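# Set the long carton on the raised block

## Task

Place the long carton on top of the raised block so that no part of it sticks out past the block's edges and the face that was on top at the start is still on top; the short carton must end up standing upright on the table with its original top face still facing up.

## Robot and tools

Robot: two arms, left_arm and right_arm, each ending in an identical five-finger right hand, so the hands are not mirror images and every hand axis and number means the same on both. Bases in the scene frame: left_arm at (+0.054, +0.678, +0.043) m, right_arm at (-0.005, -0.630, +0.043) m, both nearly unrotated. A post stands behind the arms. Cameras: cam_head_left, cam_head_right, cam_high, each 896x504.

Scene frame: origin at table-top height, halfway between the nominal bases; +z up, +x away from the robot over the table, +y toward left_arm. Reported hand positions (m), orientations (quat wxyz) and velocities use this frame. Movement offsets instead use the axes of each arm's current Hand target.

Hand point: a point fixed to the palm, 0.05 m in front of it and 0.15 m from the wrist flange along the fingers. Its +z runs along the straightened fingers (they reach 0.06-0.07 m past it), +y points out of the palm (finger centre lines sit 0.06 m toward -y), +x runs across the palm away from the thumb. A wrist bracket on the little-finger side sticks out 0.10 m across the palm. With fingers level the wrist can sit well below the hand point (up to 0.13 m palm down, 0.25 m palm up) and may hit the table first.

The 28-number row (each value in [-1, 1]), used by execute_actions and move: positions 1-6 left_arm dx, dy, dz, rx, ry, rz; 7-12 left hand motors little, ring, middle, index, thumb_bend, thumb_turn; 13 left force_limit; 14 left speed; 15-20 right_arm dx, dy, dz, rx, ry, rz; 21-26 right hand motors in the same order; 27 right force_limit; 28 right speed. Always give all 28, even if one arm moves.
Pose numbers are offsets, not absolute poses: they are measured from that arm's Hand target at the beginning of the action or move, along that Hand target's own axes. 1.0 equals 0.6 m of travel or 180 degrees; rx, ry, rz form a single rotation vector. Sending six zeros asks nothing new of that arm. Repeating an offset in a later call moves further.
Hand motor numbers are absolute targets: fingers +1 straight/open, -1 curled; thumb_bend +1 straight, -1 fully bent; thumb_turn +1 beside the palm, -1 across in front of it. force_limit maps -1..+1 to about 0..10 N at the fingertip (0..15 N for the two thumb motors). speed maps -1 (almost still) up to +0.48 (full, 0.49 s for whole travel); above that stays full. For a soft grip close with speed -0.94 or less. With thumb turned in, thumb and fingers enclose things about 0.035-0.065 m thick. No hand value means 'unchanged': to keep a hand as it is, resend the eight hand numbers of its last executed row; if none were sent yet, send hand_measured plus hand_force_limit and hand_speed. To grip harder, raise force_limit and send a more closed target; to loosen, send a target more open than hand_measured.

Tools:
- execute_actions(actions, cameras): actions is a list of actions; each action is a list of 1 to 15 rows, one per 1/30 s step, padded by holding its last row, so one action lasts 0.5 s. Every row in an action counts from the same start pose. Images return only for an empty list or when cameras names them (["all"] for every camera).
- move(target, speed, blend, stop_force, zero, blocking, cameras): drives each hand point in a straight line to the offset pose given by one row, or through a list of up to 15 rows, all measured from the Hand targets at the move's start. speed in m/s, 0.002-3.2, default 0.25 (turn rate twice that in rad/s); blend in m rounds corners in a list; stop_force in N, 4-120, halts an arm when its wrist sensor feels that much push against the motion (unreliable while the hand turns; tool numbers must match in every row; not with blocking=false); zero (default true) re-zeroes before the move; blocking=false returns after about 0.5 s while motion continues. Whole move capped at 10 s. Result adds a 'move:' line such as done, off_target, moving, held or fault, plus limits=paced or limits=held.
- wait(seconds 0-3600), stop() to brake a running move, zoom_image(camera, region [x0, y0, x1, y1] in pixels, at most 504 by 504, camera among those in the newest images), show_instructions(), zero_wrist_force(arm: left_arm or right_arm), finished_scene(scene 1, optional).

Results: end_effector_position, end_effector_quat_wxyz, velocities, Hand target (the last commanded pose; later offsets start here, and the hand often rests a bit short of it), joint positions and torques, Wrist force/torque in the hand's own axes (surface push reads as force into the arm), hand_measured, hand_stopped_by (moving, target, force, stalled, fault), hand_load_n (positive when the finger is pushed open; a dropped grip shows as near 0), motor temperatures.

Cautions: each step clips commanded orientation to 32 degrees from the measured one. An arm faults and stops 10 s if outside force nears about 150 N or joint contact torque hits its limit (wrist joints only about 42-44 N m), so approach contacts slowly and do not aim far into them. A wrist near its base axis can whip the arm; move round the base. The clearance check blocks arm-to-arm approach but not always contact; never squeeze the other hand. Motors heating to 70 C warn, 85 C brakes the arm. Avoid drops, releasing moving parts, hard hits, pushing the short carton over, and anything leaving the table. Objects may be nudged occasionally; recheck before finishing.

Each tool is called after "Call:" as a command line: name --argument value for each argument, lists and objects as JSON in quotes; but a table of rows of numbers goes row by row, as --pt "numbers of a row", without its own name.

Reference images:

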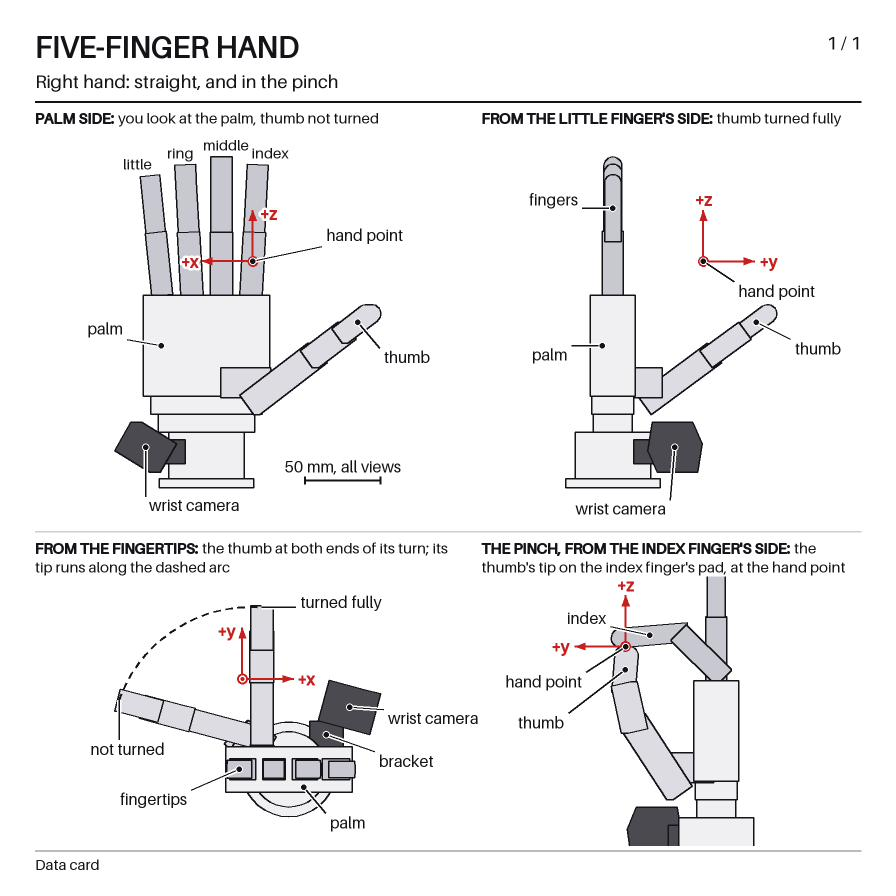

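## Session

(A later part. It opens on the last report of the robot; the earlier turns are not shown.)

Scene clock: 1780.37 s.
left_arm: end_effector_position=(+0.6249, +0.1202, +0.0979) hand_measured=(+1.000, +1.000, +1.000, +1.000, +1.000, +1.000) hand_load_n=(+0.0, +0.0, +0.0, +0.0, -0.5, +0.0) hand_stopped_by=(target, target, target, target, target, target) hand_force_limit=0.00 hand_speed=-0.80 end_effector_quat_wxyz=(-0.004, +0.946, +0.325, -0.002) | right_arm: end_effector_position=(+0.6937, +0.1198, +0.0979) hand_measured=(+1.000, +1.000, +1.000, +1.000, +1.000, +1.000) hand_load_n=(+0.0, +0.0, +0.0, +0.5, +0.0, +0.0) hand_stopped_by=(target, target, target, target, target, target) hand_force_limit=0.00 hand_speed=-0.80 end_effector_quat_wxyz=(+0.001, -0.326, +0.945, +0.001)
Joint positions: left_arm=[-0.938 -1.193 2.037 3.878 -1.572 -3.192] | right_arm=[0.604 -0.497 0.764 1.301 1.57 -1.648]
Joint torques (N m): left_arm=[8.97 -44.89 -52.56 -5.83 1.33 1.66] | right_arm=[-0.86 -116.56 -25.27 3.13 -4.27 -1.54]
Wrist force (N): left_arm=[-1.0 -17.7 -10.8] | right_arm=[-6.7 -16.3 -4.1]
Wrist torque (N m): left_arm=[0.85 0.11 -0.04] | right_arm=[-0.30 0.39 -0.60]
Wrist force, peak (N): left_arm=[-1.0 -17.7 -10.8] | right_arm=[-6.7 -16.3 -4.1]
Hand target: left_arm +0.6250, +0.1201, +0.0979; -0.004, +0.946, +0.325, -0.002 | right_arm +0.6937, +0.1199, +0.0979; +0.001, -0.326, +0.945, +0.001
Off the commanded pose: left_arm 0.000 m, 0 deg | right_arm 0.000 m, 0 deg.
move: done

Call:
move --pt "0 -0.0067 0 0 0 0 1 1 1 1 1 1 0 -0.8 0 -0.005 0 0 0 0 1 1 1 1 1 1 0 -0.8" --pt "0 -0.0067 0.0167 0 0 0 1 1 1 1 1 1 0 -0.8 0 -0.005 0.0167 0 0 0 1 1 1 1 1 1 0 -0.8" --speed 0.02

Call:
move --target '[0,0.02,0,0,0,0,1,1,1,1,1,1,0,-0.8,0,0.02,0,0,0,0,1,1,1,1,1,1,0,-0.8]' --speed 0.004 --stop_force 12

Scene clock: 1831.03 s.
left_arm: end_effector_position=(+0.6225, +0.1234, +0.0881) hand_measured=(+1.000, +1.000, +1.000, +1.000, +1.000, +1.000) hand_load_n=(+0.0, +0.0, +0.0, +0.0, +0.0, +0.0) hand_stopped_by=(target, target, target, target, target, target) hand_force_limit=0.00 hand_speed=-0.80 end_effector_quat_wxyz=(-0.004, +0.946, +0.325, -0.002) | right_arm: end_effector_position=(+0.6956, +0.1175, +0.0881) hand_measured=(+1.000, +1.000, +1.000, +1.000, +1.000, +1.000) hand_load_n=(+0.0, +0.0, +0.0, +0.0, +0.0, +0.0) hand_stopped_by=(target, target, target, target, target, target) hand_force_limit=0.00 hand_speed=-0.80 end_effector_quat_wxyz=(+0.001, -0.326, +0.945, +0.001)
Joint positions: left_arm=[-0.938 -1.185 2.049 3.857 -1.572 -3.192] | right_arm=[0.601 -0.491 0.771 1.289 1.57 -1.651]
Joint torques (N m): left_arm=[-12.95 -46.58 -19.18 -6.51 0.99 -0.91] | right_arm=[-14.74 -84.79 -26.05 2 1.09 -1.7]
Wrist force (N): left_arm=[0.6 0.3 -3.6] | right_arm=[-2.3 -3.3 -2.8]
Wrist torque (N m): left_arm=[0.28 0.06 0.03] | right_arm=[-0.42 0.42 -0.22]
Wrist force, peak (N): left_arm=[-0.7 -18.5 -10.6] | right_arm=[-7.1 -18.1 -4.2]
Hand target: left_arm +0.6225, +0.1234, +0.0879; -0.004, +0.946, +0.325, -0.002 | right_arm +0.6956, +0.1175, +0.0879; +0.001, -0.326, +0.945, +0.001
Off the commanded pose: left_arm 0.000 m, 0 deg | right_arm 0.000 m, 0 deg.
move: done

Scene clock: 1833.23 s.
left_arm: end_effector_position=(+0.6246, +0.1208, +0.0878) hand_measured=(+1.000, +1.000, +1.000, +1.000, +1.000, +1.000) hand_load_n=(+0.0, +0.0, +0.0, +0.0, +0.0, +0.0) hand_stopped_by=(target, target, target, target, target, target) hand_force_limit=0.00 hand_speed=-0.80 end_effector_quat_wxyz=(-0.004, +0.946, +0.325, -0.002) | right_arm: end_effector_position=(+0.6935, +0.1201, +0.0879) hand_measured=(+1.000, +1.000, +1.000, +1.000, +1.000, +1.000) hand_load_n=(+0.0, +0.0, +0.0, +0.5, +0.0, +0.0) hand_stopped_by=(target, target, target, target, target, target) hand_force_limit=0.00 hand_speed=-0.80 end_effector_quat_wxyz=(+0.001, -0.326, +0.945, +0.001)
Joint positions: left_arm=[-0.938 -1.18 2.042 3.859 -1.572 -3.192] | right_arm=[0.605 -0.49 0.769 1.289 1.57 -1.647]
Joint torques (N m): left_arm=[-4.12 -70.75 -25.11 -9.65 0.87 0.42] | right_arm=[-3.41 -102.21 -25.62 3.42 -5.44 -2.28]
Wrist force (N): left_arm=[-0.8 -11.7 -8.9] | right_arm=[-5.0 -15.6 -2.1]
Wrist torque (N m): left_arm=[0.61 0.07 0.00] | right_arm=[-0.57 0.43 -0.53]
Wrist force, peak (N): left_arm=[-0.8 -15.6 -11.7] | right_arm=[-5.6 -18.9 -2.1]
Hand target: left_arm +0.6245, +0.1207, +0.0878; -0.004, +0.946, +0.325, -0.002 (not the last commanded pose) | right_arm +0.6935, +0.1201, +0.0879; +0.001, -0.326, +0.945, +0.001 (not the last commanded pose)
Off the commanded pose: left_arm 0.009 m, 0 deg | right_arm 0.009 m, 0 deg.
move: contact (left_arm, right_arm)

Call:
move --target '[0,0.0010,0,0,0,0,1,1,1,1,1,1,0,-0.8,0,0.0010,0,0,0,0,1,1,1,1,1,1,0,-0.8]' --speed 0.004

Scene clock: 1841.77 s.
left_arm: end_effector_position=(+0.6248, +0.1203, +0.0878) hand_measured=(+1.000, +1.000, +1.000, +1.000, +1.000, +1.000) hand_load_n=(+0.0, +0.0, +0.0, +0.0, +0.0, +0.0) hand_stopped_by=(target, target, target, target, target, target) hand_force_limit=0.00 hand_speed=-0.80 end_effector_quat_wxyz=(-0.004, +0.946, +0.325, -0.002) | right_arm: end_effector_position=(+0.6932, +0.1205, +0.0880) hand_measured=(+1.000, +1.000, +1.000, +1.000, +1.000, +1.000) hand_load_n=(+0.0, +0.0, +0.0, +0.5, -0.5, +0.0) hand_stopped_by=(target, target, target, target, target, target) hand_force_limit=0.00 hand_speed=-0.80 end_effector_quat_wxyz=(+0.001, -0.326, +0.945, +0.001)
Joint positions: left_arm=[-0.938 -1.18 2.041 3.86 -1.572 -3.192] | right_arm=[0.605 -0.49 0.769 1.289 1.57 -1.647]
Joint torques (N m): left_arm=[1.27 -49 -52.15 -6.89 1.22 0.91] | right_arm=[31.8 -88.44 -45.61 8.23 -5.48 2.19]
Wrist force (N): left_arm=[-1.9 -15.0 -5.5] | right_arm=[-7.3 -19.5 -0.2]
Wrist torque (N m): left_arm=[0.38 0.13 -0.10] | right_arm=[-0.70 0.44 -0.70]
Wrist force, peak (N): left_arm=[1.1 -23.9 -15.8] | right_arm=[-7.5 -24.4 -2.2]
Hand target: left_arm +0.6249, +0.1203, +0.0878; -0.004, +0.946, +0.325, -0.002 | right_arm +0.6931, +0.1206, +0.0879; +0.001, -0.326, +0.945, +0.001
Off the commanded pose: left_arm 0.000 m, 0 deg | right_arm 0.000 m, 0 deg.
move: done

Call:
move --target '[0,0.0010,0,0,0,0,1,1,1,1,1,1,0,-0.8,0,0.0010,0,0,0,0,1,1,1,1,1,1,0,-0.8]' --speed 0.004

Scene clock: 1849.00 s.
left_arm: end_effector_position=(+0.6252, +0.1199, +0.0878) hand_measured=(+1.000, +1.000, +1.000, +1.000, +1.000, +1.000) hand_load_n=(+0.0, +0.0, +0.0, +0.0, +0.0, +0.0) hand_stopped_by=(target, target, target, target, target, target) hand_force_limit=0.00 hand_speed=-0.80 end_effector_quat_wxyz=(-0.004, +0.946, +0.325, -0.002) | right_arm: end_effector_position=(+0.6928, +0.1210, +0.0879) hand_measured=(+1.000, +1.000, +1.000, +1.000, +1.000, +1.000) hand_load_n=(+0.0, +0.0, +0.5, +0.5, +0.0, +0.0) hand_stopped_by=(target, target, target, target, target, target) hand_force_limit=0.00 hand_speed=-0.80 end_effector_quat_wxyz=(+0.001, -0.326, +0.945, +0.001)
Joint positions: left_arm=[-0.938 -1.179 2.04 3.86 -1.572 -3.192] | right_arm=[0.606 -0.49 0.769 1.29 1.57 -1.646]
Joint torques (N m): left_arm=[10.48 -40.73 -63.37 -10.75 0.82 1.22] | right_arm=[50.58 -84.13 -44.07 8.86 -6.68 1.99]
Wrist force (N): left_arm=[-4.3 -42.1 -20.9] | right_arm=[-6.2 -40.1 -2.8]
Wrist torque (N m): left_arm=[1.13 0.34 -0.55] | right_arm=[-0.67 0.49 -0.84]
Wrist force, peak (N): left_arm=[-4.3 -42.1 -20.9] | right_arm=[-6.2 -40.1 -2.8]
Hand target: left_arm +0.6253, +0.1198, +0.0878; -0.004, +0.946, +0.325, -0.002 | right_arm +0.6928, +0.1211, +0.0879; +0.001, -0.326, +0.945, +0.001
Off the commanded pose: left_arm 0.000 m, 0 deg | right_arm 0.000 m, 0 deg.
move: done

Call:
move --target '[0,-0.0006,0,0,0,0,1,1,1,1,1,1,0,-0.8,0,0,0,0,0,0,1,1,1,1,1,1,0,-0.8]' --speed 0.004

Call:
move --target '[0,0,-0.025,0,0,0,1,1,1,1,1,1,0,-0.8,0,0,-0.025,0,0,0,1,1,1,1,1,1,0,-0.8]' --speed 0.01 --cameras '["all"]'

Call:
zoom_image --camera "cam_head_left" --region '[370, 190, 530, 300]'

Call:
zoom_image --camera "cam_high" --region '[420, 190, 660, 330]'

Scene clock: 1860.73 s.
left_arm: end_effector_position=(+0.6251, +0.1200, +0.0878) hand_measured=(+1.000, +1.000, +1.000, +1.000, +1.000, +1.000) hand_load_n=(+0.0, +0.0, +0.0, +0.0, +0.0, +0.0) hand_stopped_by=(target, target, target, target, target, target) hand_force_limit=0.00 hand_speed=-0.80 end_effector_quat_wxyz=(-0.004, +0.946, +0.325, -0.002) | right_arm: end_effector_position=(+0.6928, +0.1211, +0.0879) hand_measured=(+1.000, +1.000, +1.000, +1.000, +1.000, +1.000) hand_load_n=(+0.0, +0.0, +0.5, +0.5, +0.0, +0.0) hand_stopped_by=(target, target, target, target, target, target) hand_force_limit=0.00 hand_speed=-0.80 end_effector_quat_wxyz=(+0.001, -0.326, +0.945, +0.001)
Joint positions: left_arm=[-0.938 -1.179 2.041 3.86 -1.572 -3.192] | right_arm=[0.606 -0.49 0.769 1.29 1.57 -1.646]
Joint torques (N m): left_arm=[-4.63 -69.94 -36.89 -15.05 0.96 -1.03] | right_arm=[54.1 -85.16 -42.69 8.91 -13.02 1.55]
Wrist force (N): left_arm=[-6.7 -31.0 -12.1] | right_arm=[-9.7 -42.4 -2.2]
Wrist torque (N m): left_arm=[0.69 0.24 -0.57] | right_arm=[-0.63 0.39 -1.08]
Wrist force, peak (N): left_arm=[-4.4 -47.4 -23.9] | right_arm=[-8.9 -44.9 -2.1]
Hand target: left_arm +0.6251, +0.1201, +0.0878; -0.004, +0.946, +0.325, -0.002 | right_arm +0.6928, +0.1211, +0.0879; +0.001, -0.326, +0.945, +0.001
Off the commanded pose: left_arm 0.000 m, 0 deg | right_arm 0.000 m, 0 deg.
move: done

Scene clock: 1862.50 s.
left_arm: end_effector_position=(+0.6251, +0.1200, +0.1026) hand_measured=(+1.000, +1.000, +1.000, +1.000, +1.000, +1.000) hand_load_n=(+0.0, +0.0, +0.0, +0.0, +0.0, +0.0) hand_stopped_by=(target, target, target, target, target, target) hand_force_limit=0.00 hand_speed=-0.80 end_effector_quat_wxyz=(-0.004, +0.946, +0.325, -0.002) | right_arm: end_effector_position=(+0.6928, +0.1211, +0.1027) hand_measured=(+1.000, +1.000, +1.000, +1.000, +1.000, +1.000) hand_load_n=(+0.0, +0.0, +0.5, +0.5, +0.0, +0.0) hand_stopped_by=(target, target, target, target, target, target) hand_force_limit=0.00 hand_speed=-0.80 end_effector_quat_wxyz=(+0.001, -0.326, +0.945, +0.001)
Joint positions: left_arm=[-0.938 -1.199 2.034 3.887 -1.572 -3.192] | right_arm=[0.606 -0.499 0.761 1.307 1.57 -1.646]
Joint torques (N m): left_arm=[-5.97 -81.18 -68.43 -10.96 1.19 -0.4] | right_arm=[20.87 -124.45 -46.02 11.7 -6.18 0.83]
Wrist force (N): left_arm=[-9.5 -33.1 2.3] | right_arm=[-12.0 -38.5 5.3]
Wrist torque (N m): left_arm=[-0.11 0.29 -0.77] | right_arm=[-1.08 0.22 -1.16]
Wrist force, peak (N): left_arm=[-9.5 -33.5 2.6] | right_arm=[-10.9 -42.2 -2.0]
Hand target: left_arm +0.6251, +0.1200, +0.1028; -0.004, +0.946, +0.325, -0.002 | right_arm +0.6928, +0.1211, +0.1029; +0.001, -0.326, +0.945, +0.001
Off the commanded pose: left_arm 0.000 m, 0 deg | right_arm 0.000 m, 0 deg.
move: done

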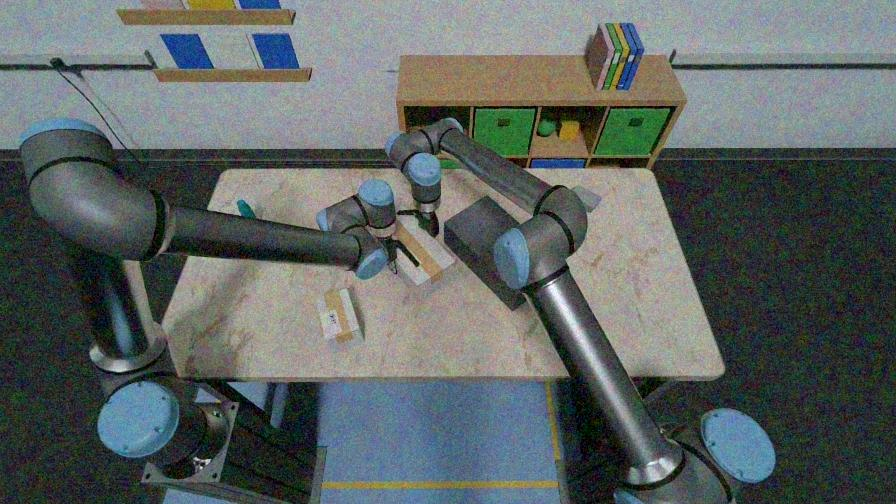

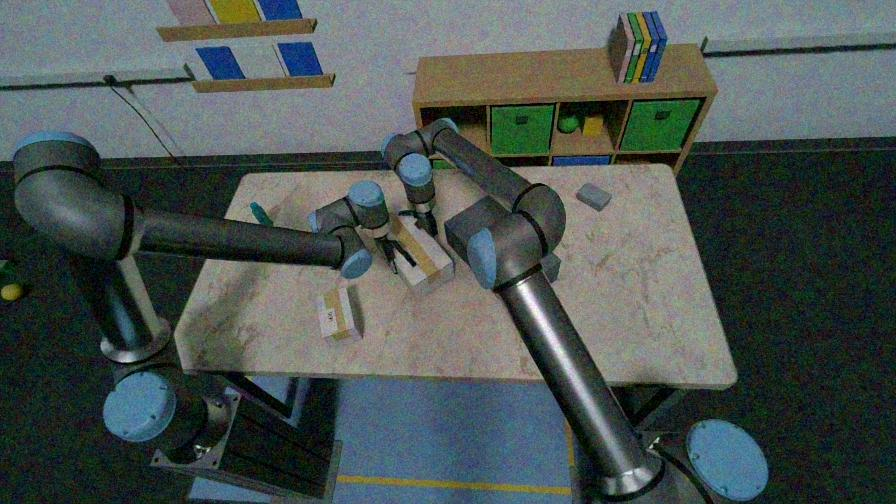

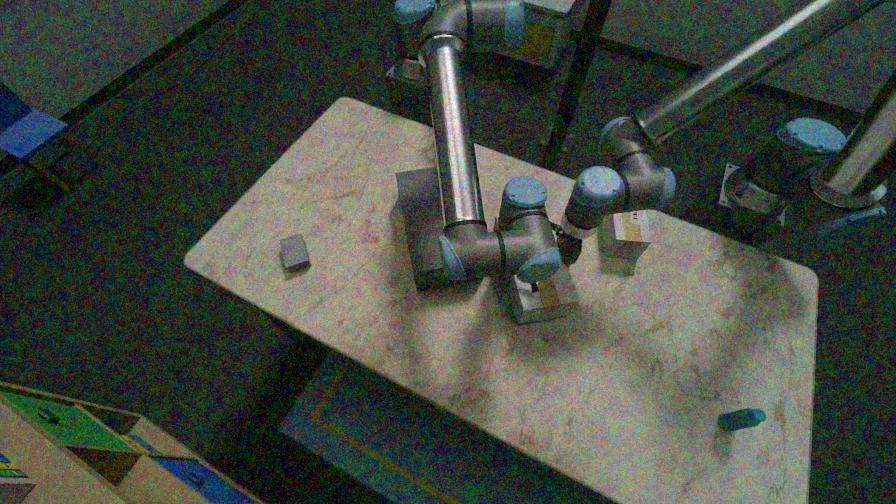

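Scaled by 3.150 from the camera's image (finer frame: 1280x720).

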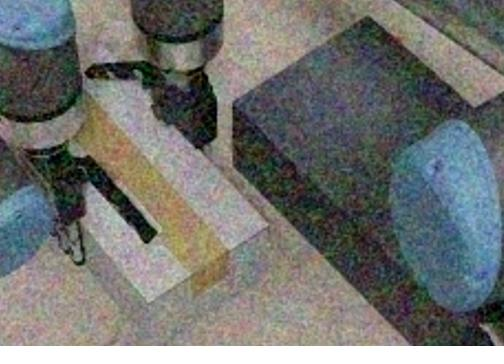

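Scaled by 2.100 from the camera's image (finer frame: 1280x720).

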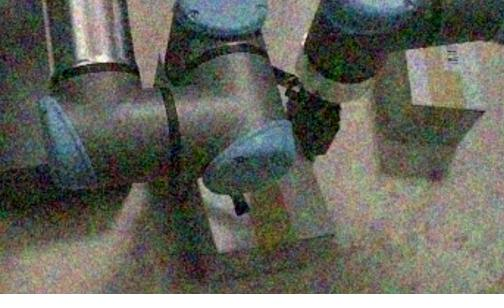

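Call:
move --target '[0,0,-0.05,0,0,0,1,1,1,1,1,1,0,-0.8,0,0,-0.05,0,0,0,1,1,1,1,1,1,0,-0.8]' --speed 0.015 --cameras '["all"]'

Call:
zoom_image --camera "cam_head_left" --region '[370, 190, 530, 300]'

Call:
zoom_image --camera "cam_high" --region '[420, 190, 660, 330]'

Scene clock: 1873.87 s.
left_arm: end_effector_position=(+0.6253, +0.1198, +0.1326) hand_measured=(+1.000, +1.000, +1.000, +1.000, +1.000, +1.000) hand_load_n=(+0.0, +0.0, +0.0, +0.5, +0.0, +0.0) hand_stopped_by=(target, target, target, target, target, target) hand_force_limit=0.00 hand_speed=-0.80 end_effector_quat_wxyz=(-0.004, +0.946, +0.325, -0.002) | right_arm: end_effector_position=(+0.6927, +0.1210, +0.1327) hand_measured=(+1.000, +1.000, +1.000, +1.000, +1.000, +1.000) hand_load_n=(+0.0, +0.0, +0.0, +0.5, +0.0, +0.0) hand_stopped_by=(target, target, target, target, target, target) hand_force_limit=0.00 hand_speed=-0.80 end_effector_quat_wxyz=(+0.001, -0.326, +0.945, +0.001)
Joint positions: left_arm=[-0.938 -1.238 2.018 3.942 -1.572 -3.192] | right_arm=[0.606 -0.517 0.741 1.345 1.57 -1.646]
Joint torques (N m): left_arm=[10.66 -77.09 -75.22 -12.49 1.1 1.14] | right_arm=[28.38 -124.8 -46.44 12.34 -7.92 -2.51]
Wrist force (N): left_arm=[-10.9 -40.1 1.8] | right_arm=[-13.4 -45.7 5.6]
Wrist torque (N m): left_arm=[-0.11 0.32 -0.93] | right_arm=[-1.10 0.22 -1.32]
Wrist force, peak (N): left_arm=[-10.9 -40.2 1.9] | right_arm=[-13.5 -45.9 5.7]
Hand target: left_arm +0.6253, +0.1198, +0.1328; -0.004, +0.946, +0.325, -0.002 | right_arm +0.6927, +0.1210, +0.1329; +0.001, -0.326, +0.945, +0.001
Off the commanded pose: left_arm 0.000 m, 0 deg | right_arm 0.000 m, 0 deg.
move: done

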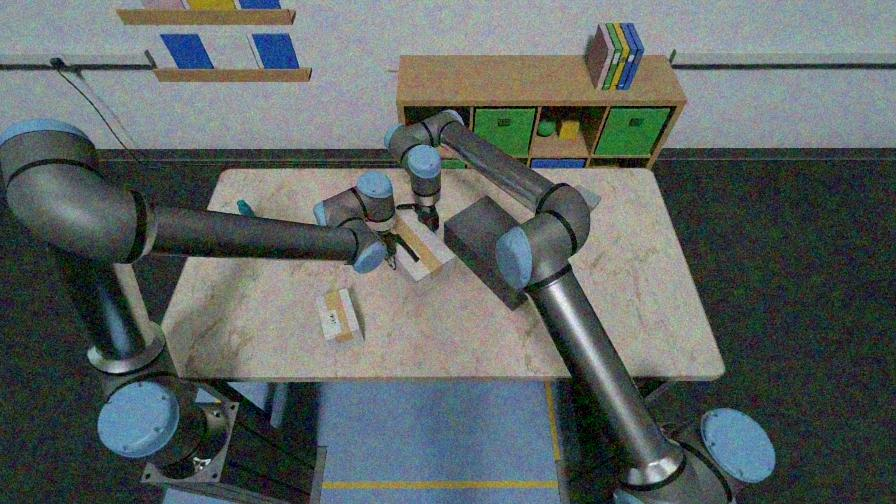

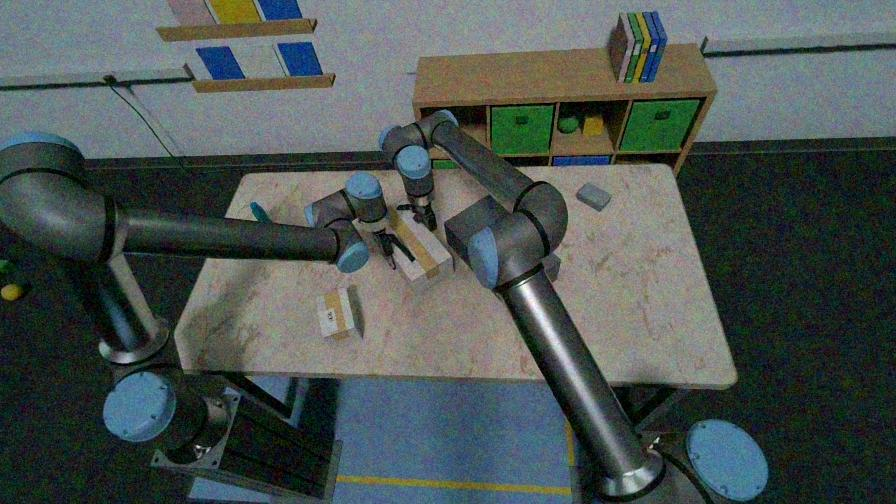

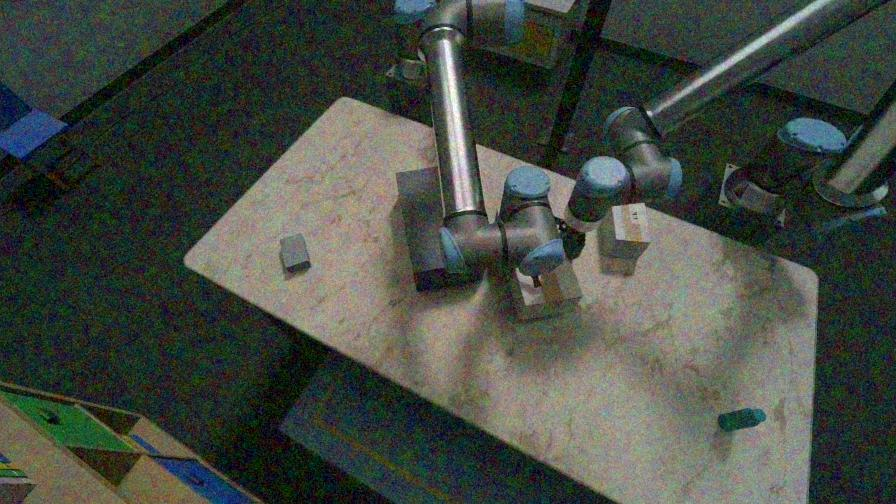

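Scaled by 3.150 from the camera's image (finer frame: 1280x720).

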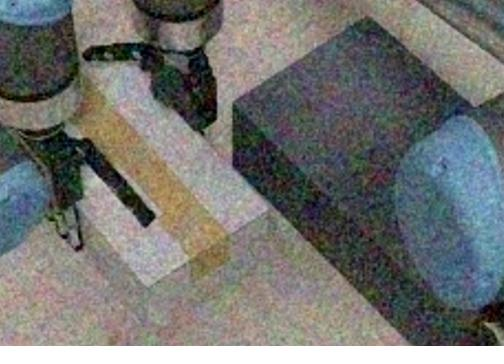

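Scaled by 2.100 from the camera's image (finer frame: 1280x720).

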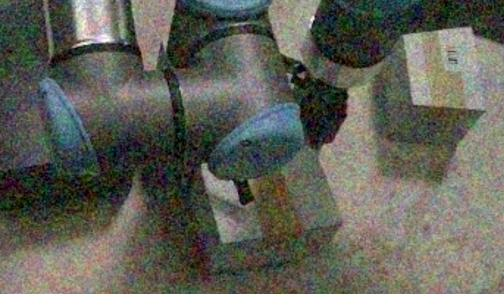

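Call:
move --target '[0,-0.0004,-0.075,0,0,0,1,1,1,1,1,1,0,-0.8,0,0,-0.075,0,0,0,1,1,1,1,1,1,0,-0.8]' --speed 0.03

Scene clock: 1903.47 s.
left_arm: end_effector_position=(+0.6254, +0.1196, +0.1776) hand_measured=(+1.000, +1.000, +1.000, +1.000, +1.000, +1.000) hand_load_n=(+0.0, +0.0, +0.0, +0.0, +0.0, +0.0) hand_stopped_by=(target, target, target, target, target, target) hand_force_limit=0.00 hand_speed=-0.80 end_effector_quat_wxyz=(-0.004, +0.946, +0.325, -0.002) | right_arm: end_effector_position=(+0.6926, +0.1209, +0.1777) hand_measured=(+1.000, +1.000, +1.000, +1.000, +1.000, +1.000) hand_load_n=(+0.0, +0.0, +0.5, +1.0, -0.5, +0.0) hand_stopped_by=(target, target, target, target, target, target) hand_force_limit=0.00 hand_speed=-0.80 end_effector_quat_wxyz=(+0.001, -0.326, +0.945, +0.001)
Joint positions: left_arm=[-0.938 -1.293 1.989 4.025 -1.572 -3.192] | right_arm=[0.606 -0.539 0.703 1.404 1.57 -1.646]
Joint torques (N m): left_arm=[14.49 -75.13 -79.02 -14.04 2.47 0.85] | right_arm=[34.76 -125.76 -45.13 13.03 -12.16 -2.68]
Wrist force (N): left_arm=[-12.0 -46.3 2.5] | right_arm=[-15.1 -52.5 5.9]
Wrist torque (N m): left_arm=[-0.07 0.30 -1.09] | right_arm=[-1.12 0.28 -1.47]
Wrist force, peak (N): left_arm=[-11.9 -46.8 1.6] | right_arm=[-15.0 -53.2 5.7]
Hand target: left_arm +0.6254, +0.1196, +0.1778; -0.004, +0.946, +0.325, -0.002 | right_arm +0.6926, +0.1209, +0.1779; +0.001, -0.326, +0.945, +0.001
Off the commanded pose: left_arm 0.000 m, 0 deg | right_arm 0.000 m, 0 deg.
move: done

Call:
move --target '[-0.0005,-0.0013,-0.0667,0,0,0,1,1,1,1,1,1,0,-0.8,-0.0005,0,-0.0667,0,0,0,1,1,1,1,1,1,0,-0.8]' --speed 0.03

Scene clock: 1912.33 s.
left_arm: end_effector_position=(+0.6250, +0.1198, +0.2176) hand_measured=(+1.000, +1.000, +1.000, +1.000, +1.000, +1.000) hand_load_n=(+0.0, +0.0, +0.0, +0.0, +0.0, +0.0) hand_stopped_by=(target, target, target, target, target, target) hand_force_limit=0.00 hand_speed=-0.80 end_effector_quat_wxyz=(-0.004, +0.946, +0.325, -0.002) | right_arm: end_effector_position=(+0.6928, +0.1210, +0.2177) hand_measured=(+1.000, +1.000, +1.000, +1.000, +1.000, +1.000) hand_load_n=(+0.0, +0.0, +0.5, +0.5, +0.0, -0.5) hand_stopped_by=(target, target, target, target, target, target) hand_force_limit=0.00 hand_speed=-0.80 end_effector_quat_wxyz=(+0.001, -0.326, +0.945, +0.001)
Joint positions: left_arm=[-0.938 -1.337 1.96 4.098 -1.572 -3.192] | right_arm=[0.606 -0.552 0.658 1.463 1.57 -1.646]
Joint torques (N m): left_arm=[-9.45 -69.38 -74.24 -12.48 3.2 -2.4] | right_arm=[32.14 -125.03 -47.05 11.73 -13.85 -2.33]
Wrist force (N): left_arm=[-9.0 -37.5 2.5] | right_arm=[-11.6 -43.2 4.5]
Wrist torque (N m): left_arm=[-0.14 0.33 -0.82] | right_arm=[-1.09 0.28 -1.28]
Wrist force, peak (N): left_arm=[-12.0 -46.7 2.5] | right_arm=[-14.9 -53.2 5.7]
Hand target: left_arm +0.6250, +0.1198, +0.2178; -0.004, +0.946, +0.325, -0.002 | right_arm +0.6928, +0.1210, +0.2179; +0.001, -0.326, +0.945, +0.001
Off the commanded pose: left_arm 0.000 m, 0 deg | right_arm 0.000 m, 0 deg.
move: done

Call:
move --target '[-0.0383,0.0545,-0.0167,0,0,0,1,1,1,1,1,1,0,-0.8,0.0383,-0.0545,-0.0167,0,0,0,1,1,1,1,1,1,0,-0.8]' --speed 0.025

Scene clock: 1920.93 s.
left_arm: end_effector_position=(+0.6270, +0.0799, +0.2275) hand_measured=(+1.000, +1.000, +1.000, +1.000, +1.000, +1.000) hand_load_n=(+0.0, +0.0, +0.0, +0.0, +0.0, +0.0) hand_stopped_by=(target, target, target, target, target, target) hand_force_limit=0.00 hand_speed=-0.80 end_effector_quat_wxyz=(-0.004, +0.946, +0.325, -0.002) | right_arm: end_effector_position=(+0.6948, +0.0812, +0.2278) hand_measured=(+1.000, +1.000, +1.000, +1.000, +1.000, +1.000) hand_load_n=(+0.0, +0.0, +0.5, +1.0, +0.0, +0.0) hand_stopped_by=(target, target, target, target, target, target) hand_force_limit=0.00 hand_speed=-0.80 end_effector_quat_wxyz=(+0.001, -0.326, +0.945, +0.001)
Joint positions: left_arm=[-0.966 -1.305 1.897 4.13 -1.572 -3.22] | right_arm=[0.57 -0.62 0.769 1.419 1.57 -1.682]
Joint torques (N m): left_arm=[-7.59 -48.21 -76.11 -12.59 1.33 -2.55] | right_arm=[27.53 -123.35 -25.65 6.04 -14.48 -2.97]
Wrist force (N): left_arm=[-9.5 -40.9 1.8] | right_arm=[-12.9 -46.6 6.1]
Wrist torque (N m): left_arm=[-0.12 0.22 -0.81] | right_arm=[-1.05 0.22 -1.14]
Wrist force, peak (N): left_arm=[-9.5 -40.9 1.8] | right_arm=[-12.8 -47.1 6.0]
Hand target: left_arm +0.6270, +0.0798, +0.2276; -0.004, +0.946, +0.325, -0.002 | right_arm +0.6948, +0.0811, +0.2279; +0.001, -0.326, +0.945, +0.001
Off the commanded pose: left_arm 0.000 m, 0 deg | right_arm 0.000 m, 0 deg.
move: done

Call:
move --target '[-0.0581,0.0814,0,0,0,0,1,1,1,1,1,1,0,-0.8,0.0573,-0.0819,0,0,0,0,1,1,1,1,1,1,0,-0.8]' --speed 0.03 --cameras '["all"]'

Scene clock: 1928.70 s.
left_arm: end_effector_position=(+0.6296, +0.0200, +0.2271) hand_measured=(+1.000, +1.000, +1.000, +1.000, +1.000, +1.000) hand_load_n=(+0.0, +0.0, +0.0, +0.0, +0.0, +0.0) hand_stopped_by=(target, target, target, target, target, target) hand_force_limit=0.00 hand_speed=-0.80 end_effector_quat_wxyz=(-0.004, +0.946, +0.325, -0.002) | right_arm: end_effector_position=(+0.6981, +0.0214, +0.2277) hand_measured=(+1.000, +1.000, +1.000, +1.000, +1.000, +1.000) hand_load_n=(+0.0, +0.0, +0.5, +0.5, +0.0, +0.0) hand_stopped_by=(target, target, target, target, target, target) hand_force_limit=0.00 hand_speed=-0.80 end_effector_quat_wxyz=(+0.001, -0.326, +0.945, +0.001)
Joint positions: left_arm=[-1.004 -1.24 1.808 4.153 -1.572 -3.259] | right_arm=[0.512 -0.7 0.918 1.35 1.57 -1.74]
Joint torques (N m): left_arm=[-8.62 -54.37 -70.61 -10.49 0.88 -2.43] | right_arm=[13.98 -119.2 -26.43 6.6 -12.89 -3.16]
Wrist force (N): left_arm=[-7.1 -33.1 1.2] | right_arm=[-9.9 -38.0 6.5]
Wrist torque (N m): left_arm=[-0.14 0.23 -0.67] | right_arm=[-0.87 0.11 -0.91]
Wrist force, peak (N): left_arm=[-9.8 -41.4 1.8] | right_arm=[-13.3 -47.4 6.4]
Hand target: left_arm +0.6296, +0.0198, +0.2271; -0.004, +0.946, +0.325, -0.002 | right_arm +0.6981, +0.0212, +0.2277; +0.001, -0.326, +0.945, +0.001
Off the commanded pose: left_arm 0.000 m, 0 deg | right_arm 0.000 m, 0 deg.
move: done

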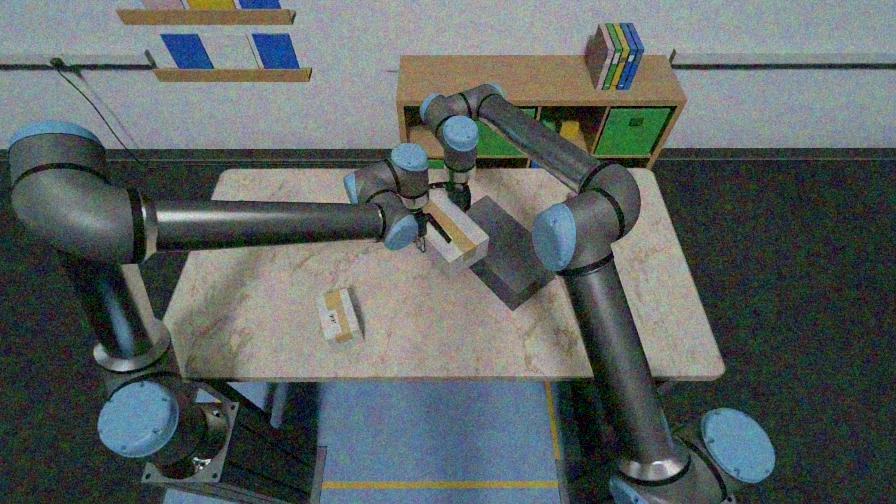

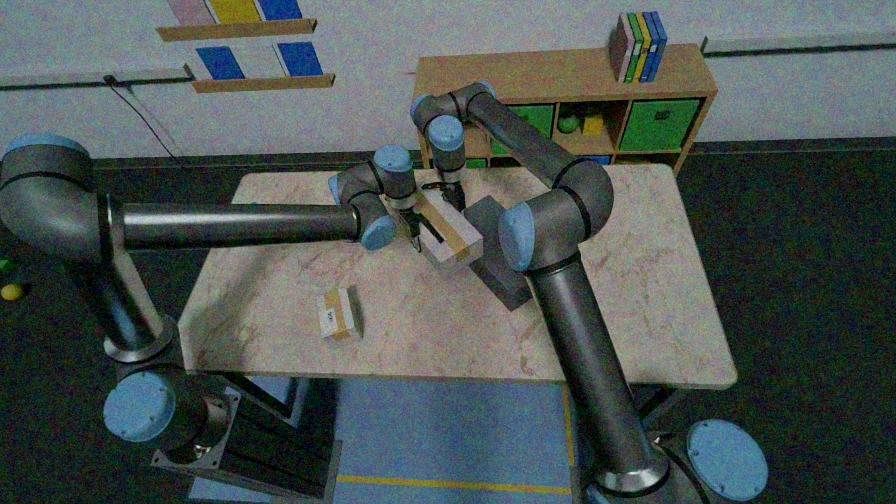

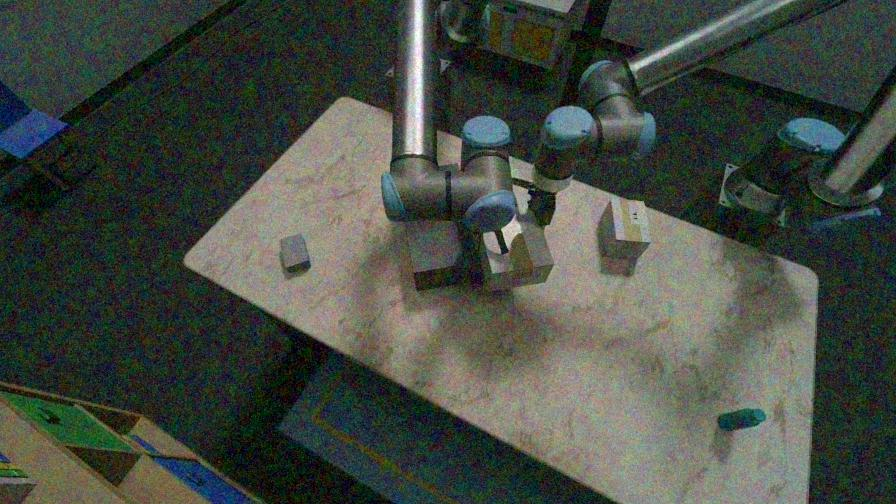

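Call:
move --target '[-0.0666,0.0960,0,0,0,0,1,1,1,1,1,1,0,-0.8,0.0666,-0.0960,0,0,0,0,1,1,1,1,1,1,0,-0.8]' --speed 0.03

Scene clock: 1938.60 s.
left_arm: end_effector_position=(+0.6335, -0.0500, +0.2266) hand_measured=(+1.000, +1.000, +1.000, +1.000, +1.000, +1.000) hand_load_n=(-0.5, +0.0, +0.0, +0.0, +0.0, +0.0) hand_stopped_by=(target, target, target, target, target, target) hand_force_limit=0.00 hand_speed=-0.80 end_effector_quat_wxyz=(-0.004, +0.946, +0.325, -0.002) | right_arm: end_effector_position=(+0.7021, -0.0486, +0.2276) hand_measured=(+1.000, +1.000, +1.000, +1.000, +1.000, +1.000) hand_load_n=(+0.0, +0.0, +0.5, +0.5, +0.0, +0.0) hand_stopped_by=(target, target, target, target, target, target) hand_force_limit=0.00 hand_speed=-0.80 end_effector_quat_wxyz=(+0.001, -0.326, +0.945, +0.001)
Joint positions: left_arm=[-1.043 -1.161 1.694 4.188 -1.573 -3.297] | right_arm=[0.439 -0.776 1.056 1.288 1.57 -1.813]
Joint torques (N m): left_arm=[-7.72 -61.46 -70.13 -10.66 1.39 -2.57] | right_arm=[13.81 -112.32 -21.65 6.3 -12.77 -3.21]
Wrist force (N): left_arm=[-7.5 -33.2 1.2] | right_arm=[-10.6 -38.2 7.0]
Wrist torque (N m): left_arm=[-0.15 0.31 -0.65] | right_arm=[-0.77 0.15 -0.89]
Wrist force, peak (N): left_arm=[-6.9 -33.8 1.5] | right_arm=[-10.1 -38.7 6.7]
Hand target: left_arm +0.6335, -0.0502, +0.2266; -0.004, +0.946, +0.325, -0.002 | right_arm +0.7021, -0.0488, +0.2276; +0.001, -0.326, +0.945, +0.001
Off the commanded pose: left_arm 0.000 m, 0 deg | right_arm 0.000 m, 0 deg.
move: done

Call:
move --target '[-0.0666,0.0960,0,0,0,0,1,1,1,1,1,1,0,-0.8,0.0666,-0.0960,0,0,0,0,1,1,1,1,1,1,0,-0.8]' --speed 0.03 --cameras '["all"]'

Call:
zoom_image --camera "cam_head_left" --region '[420, 180, 580, 330]'

Call:
zoom_image --camera "cam_head_right" --region '[420, 180, 580, 330]'

Call:
zoom_image --camera "cam_high" --region '[350, 130, 610, 310]'

Scene clock: 1953.00 s.
left_arm: end_effector_position=(+0.6374, -0.1199, +0.2261) hand_measured=(+1.000, +1.000, +1.000, +1.000, +1.000, +1.000) hand_load_n=(+0.0, +0.0, +0.0, +0.0, +0.0, +0.0) hand_stopped_by=(target, target, target, target, target, target) hand_force_limit=0.00 hand_speed=-0.80 end_effector_quat_wxyz=(-0.004, +0.946, +0.325, -0.002) | right_arm: end_effector_position=(+0.7061, -0.1186, +0.2275) hand_measured=(+1.000, +1.000, +1.000, +1.000, +1.000, +1.000) hand_load_n=(+0.0, +0.5, +1.0, +0.5, +0.0, +0.0) hand_stopped_by=(target, target, target, target, target, target) hand_force_limit=0.00 hand_speed=-0.80 end_effector_quat_wxyz=(+0.001, -0.326, +0.945, +0.001)
Joint positions: left_arm=[-1.076 -1.078 1.568 4.232 -1.573 -3.33] | right_arm=[0.361 -0.838 1.167 1.239 1.57 -1.891]
Joint torques (N m): left_arm=[-3.95 -67.46 -71.14 -9.99 1.73 -2.51] | right_arm=[12.18 -114.17 -21.39 7.79 -12.6 -2.92]
Wrist force (N): left_arm=[-7.8 -34.2 0.2] | right_arm=[-10.8 -39.2 7.5]
Wrist torque (N m): left_arm=[-0.16 0.27 -0.61] | right_arm=[-0.80 0.13 -0.93]
Wrist force, peak (N): left_arm=[-7.8 -34.4 0.1] | right_arm=[-10.8 -39.2 7.5]
Hand target: left_arm +0.6374, -0.1201, +0.2261; -0.004, +0.946, +0.325, -0.002 | right_arm +0.7061, -0.1188, +0.2275; +0.001, -0.326, +0.945, +0.001
Off the commanded pose: left_arm 0.000 m, 0 deg | right_arm 0.000 m, 0 deg.
move: done

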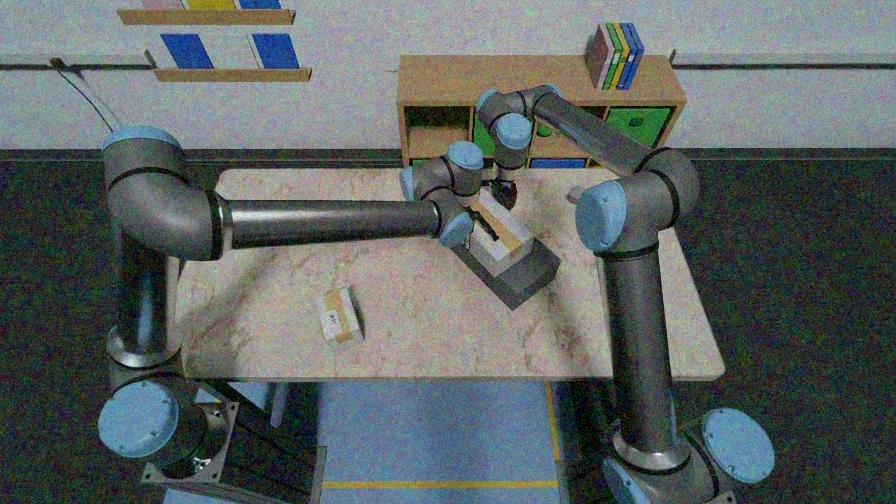

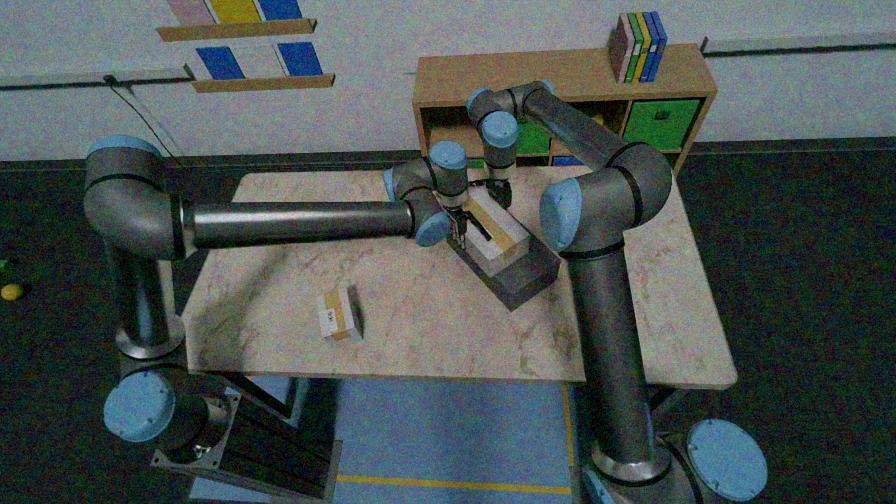

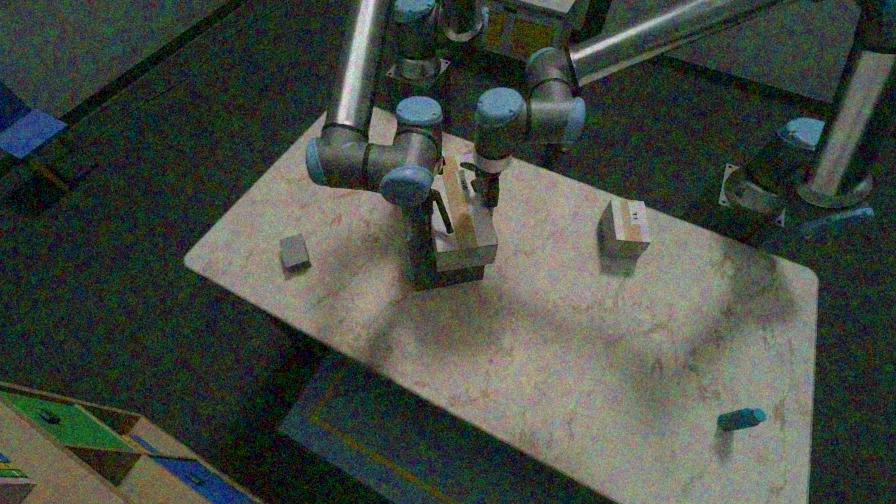

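Scaled by 3.150 from the camera's image (finer frame: 1280x720).

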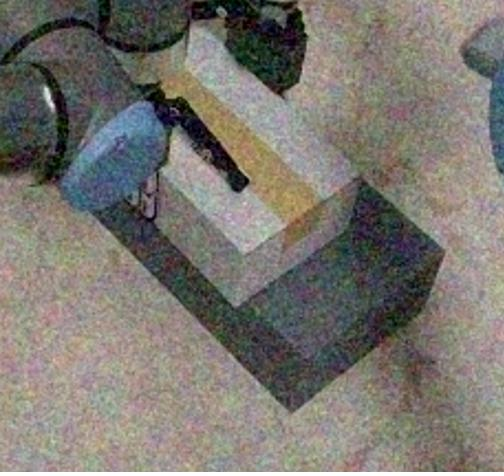

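Scaled by 3.150 from the camera's image (finer frame: 1280x720).

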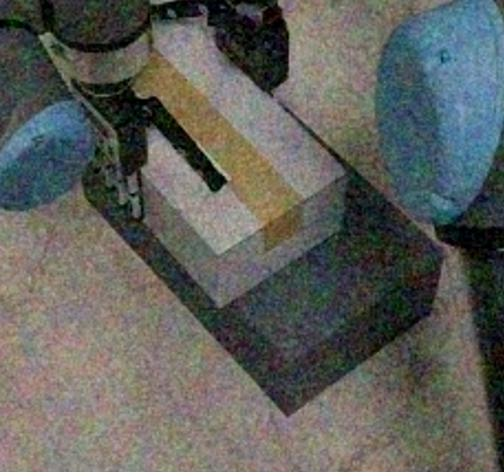

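Scaled by 1.938 from the camera's image (finer frame: 1280x720).

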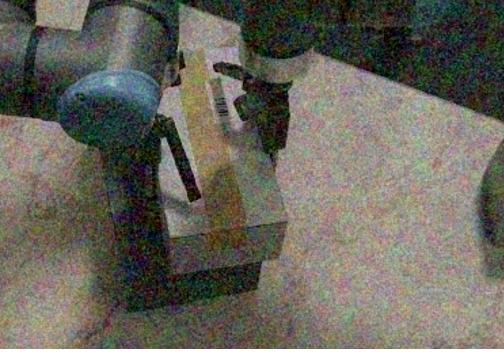

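Call:
zoom_image --camera "cam_head_left" --region '[480, 230, 570, 320]'

Call:
zoom_image --camera "cam_head_right" --region '[470, 220, 570, 320]'

Scaled by 5.600 from the camera's image (finer frame: 1280x720).

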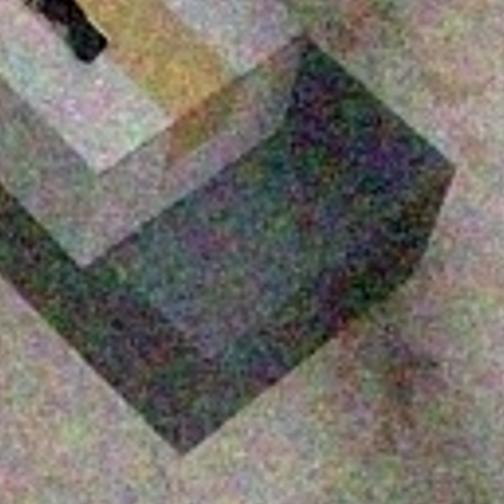

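Scaled by 5.040 from the camera's image (finer frame: 1280x720).

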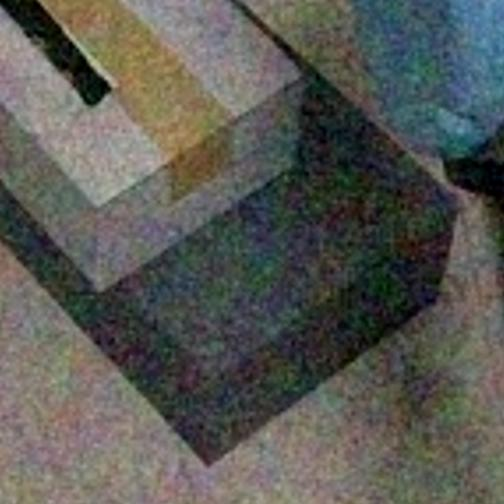

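Call:
move --pt "0 0 -0.02 0 0 0 1 1 1 1 1 1 0 -0.8 0 0 -0.02 0 0 0 1 1 1 1 1 1 0 -0.8" --pt "-0.0641 0.0684 -0.02 0 0 0 1 1 1 1 1 1 0 -0.8 0.0641 -0.0684 -0.02 0 0 0 1 1 1 1 1 1 0 -0.8" --speed 0.03 --blend '[0.002,0]' --cameras '["all"]'

Call:
zoom_image --camera "cam_head_left" --region '[440, 190, 570, 320]'

Call:
zoom_image --camera "cam_head_right" --region '[440, 190, 570, 320]'

Call:
zoom_image --camera "cam_high" --region '[350, 130, 550, 310]'

Scene clock: 2022.03 s.
left_arm: end_effector_position=(+0.6324, -0.1760, +0.2377) hand_measured=(+1.000, +1.000, +1.000, +1.000, +1.000, +1.000) hand_load_n=(+0.0, +0.0, +0.0, +0.0, +0.0, +0.0) hand_stopped_by=(target, target, target, target, target, target) hand_force_limit=0.00 hand_speed=-0.80 end_effector_quat_wxyz=(-0.004, +0.946, +0.325, -0.002) | right_arm: end_effector_position=(+0.7012, -0.1746, +0.2394) hand_measured=(+1.000, +1.000, +1.000, +1.000, +1.000, +1.000) hand_load_n=(+0.0, +0.5, +1.0, +1.0, +0.0, +0.0) hand_stopped_by=(target, target, target, target, target, target) hand_force_limit=0.00 hand_speed=-0.80 end_effector_quat_wxyz=(+0.001, -0.326, +0.945, +0.001)
Joint positions: left_arm=[-1.107 -1.024 1.459 4.286 -1.573 -3.362] | right_arm=[0.297 -0.899 1.252 1.217 1.569 -1.955]
Joint torques (N m): left_arm=[-3.08 -71.12 -72.25 -11.08 2.24 -2.93] | right_arm=[17.32 -107.16 -18.99 8.79 -13.38 -3.12]
Wrist force (N): left_arm=[-8.0 -38.1 -0.2] | right_arm=[-11.2 -44.1 8.0]
Wrist torque (N m): left_arm=[-0.08 0.16 -0.72] | right_arm=[-0.84 0.09 -1.06]
Wrist force, peak (N): left_arm=[-7.8 -38.9 0.0] | right_arm=[-11.2 -44.1 8.0]
Hand target: left_arm +0.6324, -0.1762, +0.2377; -0.004, +0.946, +0.325, -0.002 | right_arm +0.7011, -0.1748, +0.2394; +0.001, -0.326, +0.945, +0.001
Off the commanded pose: left_arm 0.000 m, 0 deg | right_arm 0.000 m, 0 deg.
move: done

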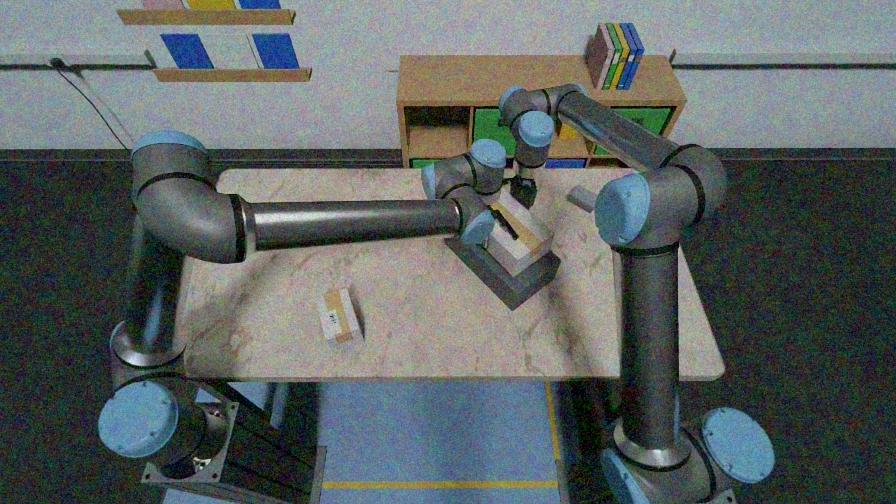

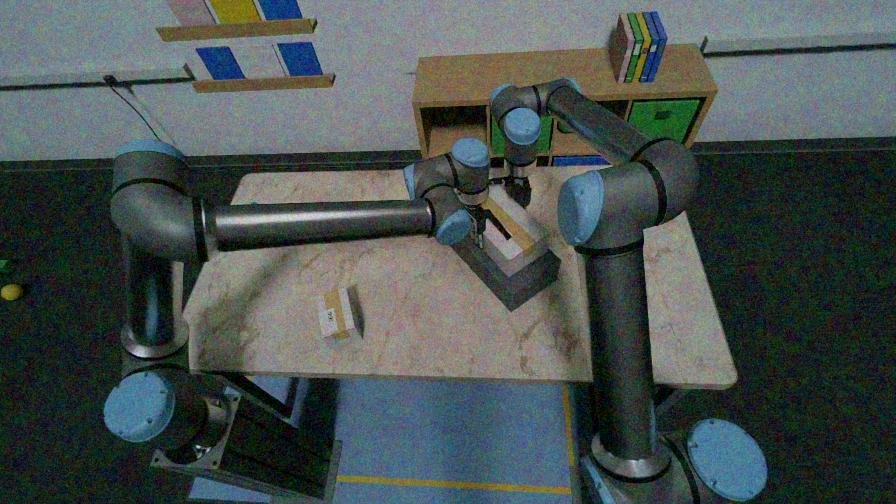

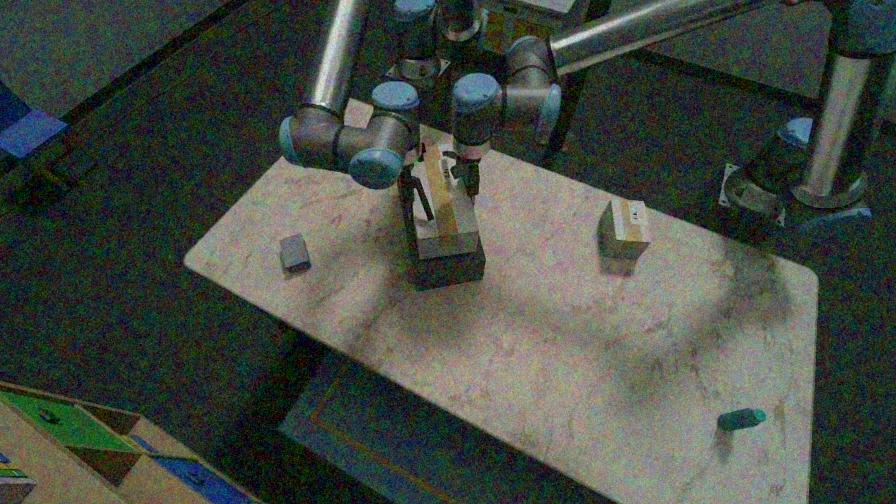

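Scaled by 3.877 from the camera's image (finer frame: 1280x720).

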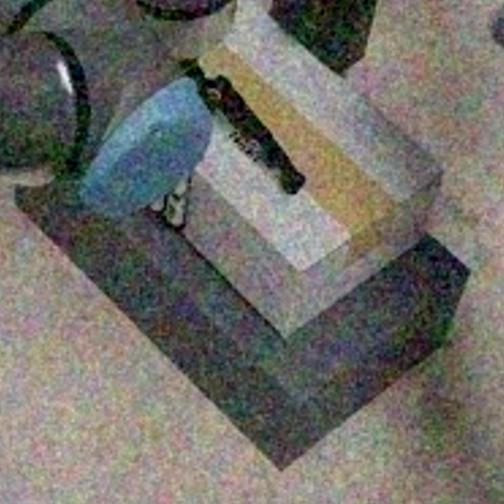

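Scaled by 3.877 from the camera's image (finer frame: 1280x720).

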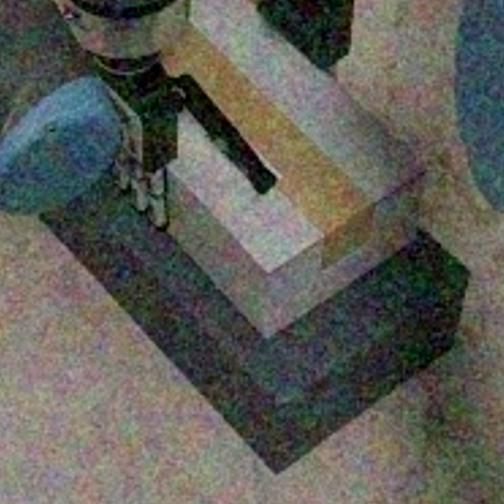

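Scaled by 2.520 from the camera's image (finer frame: 1280x720).

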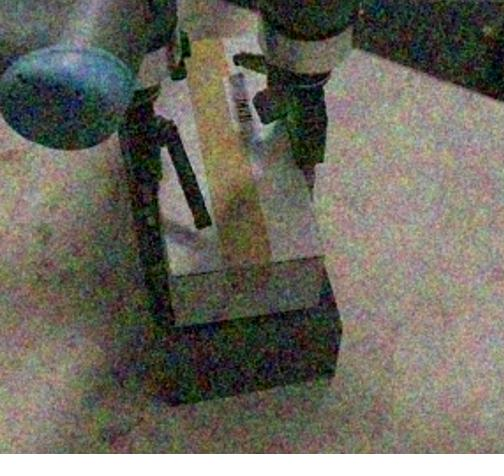

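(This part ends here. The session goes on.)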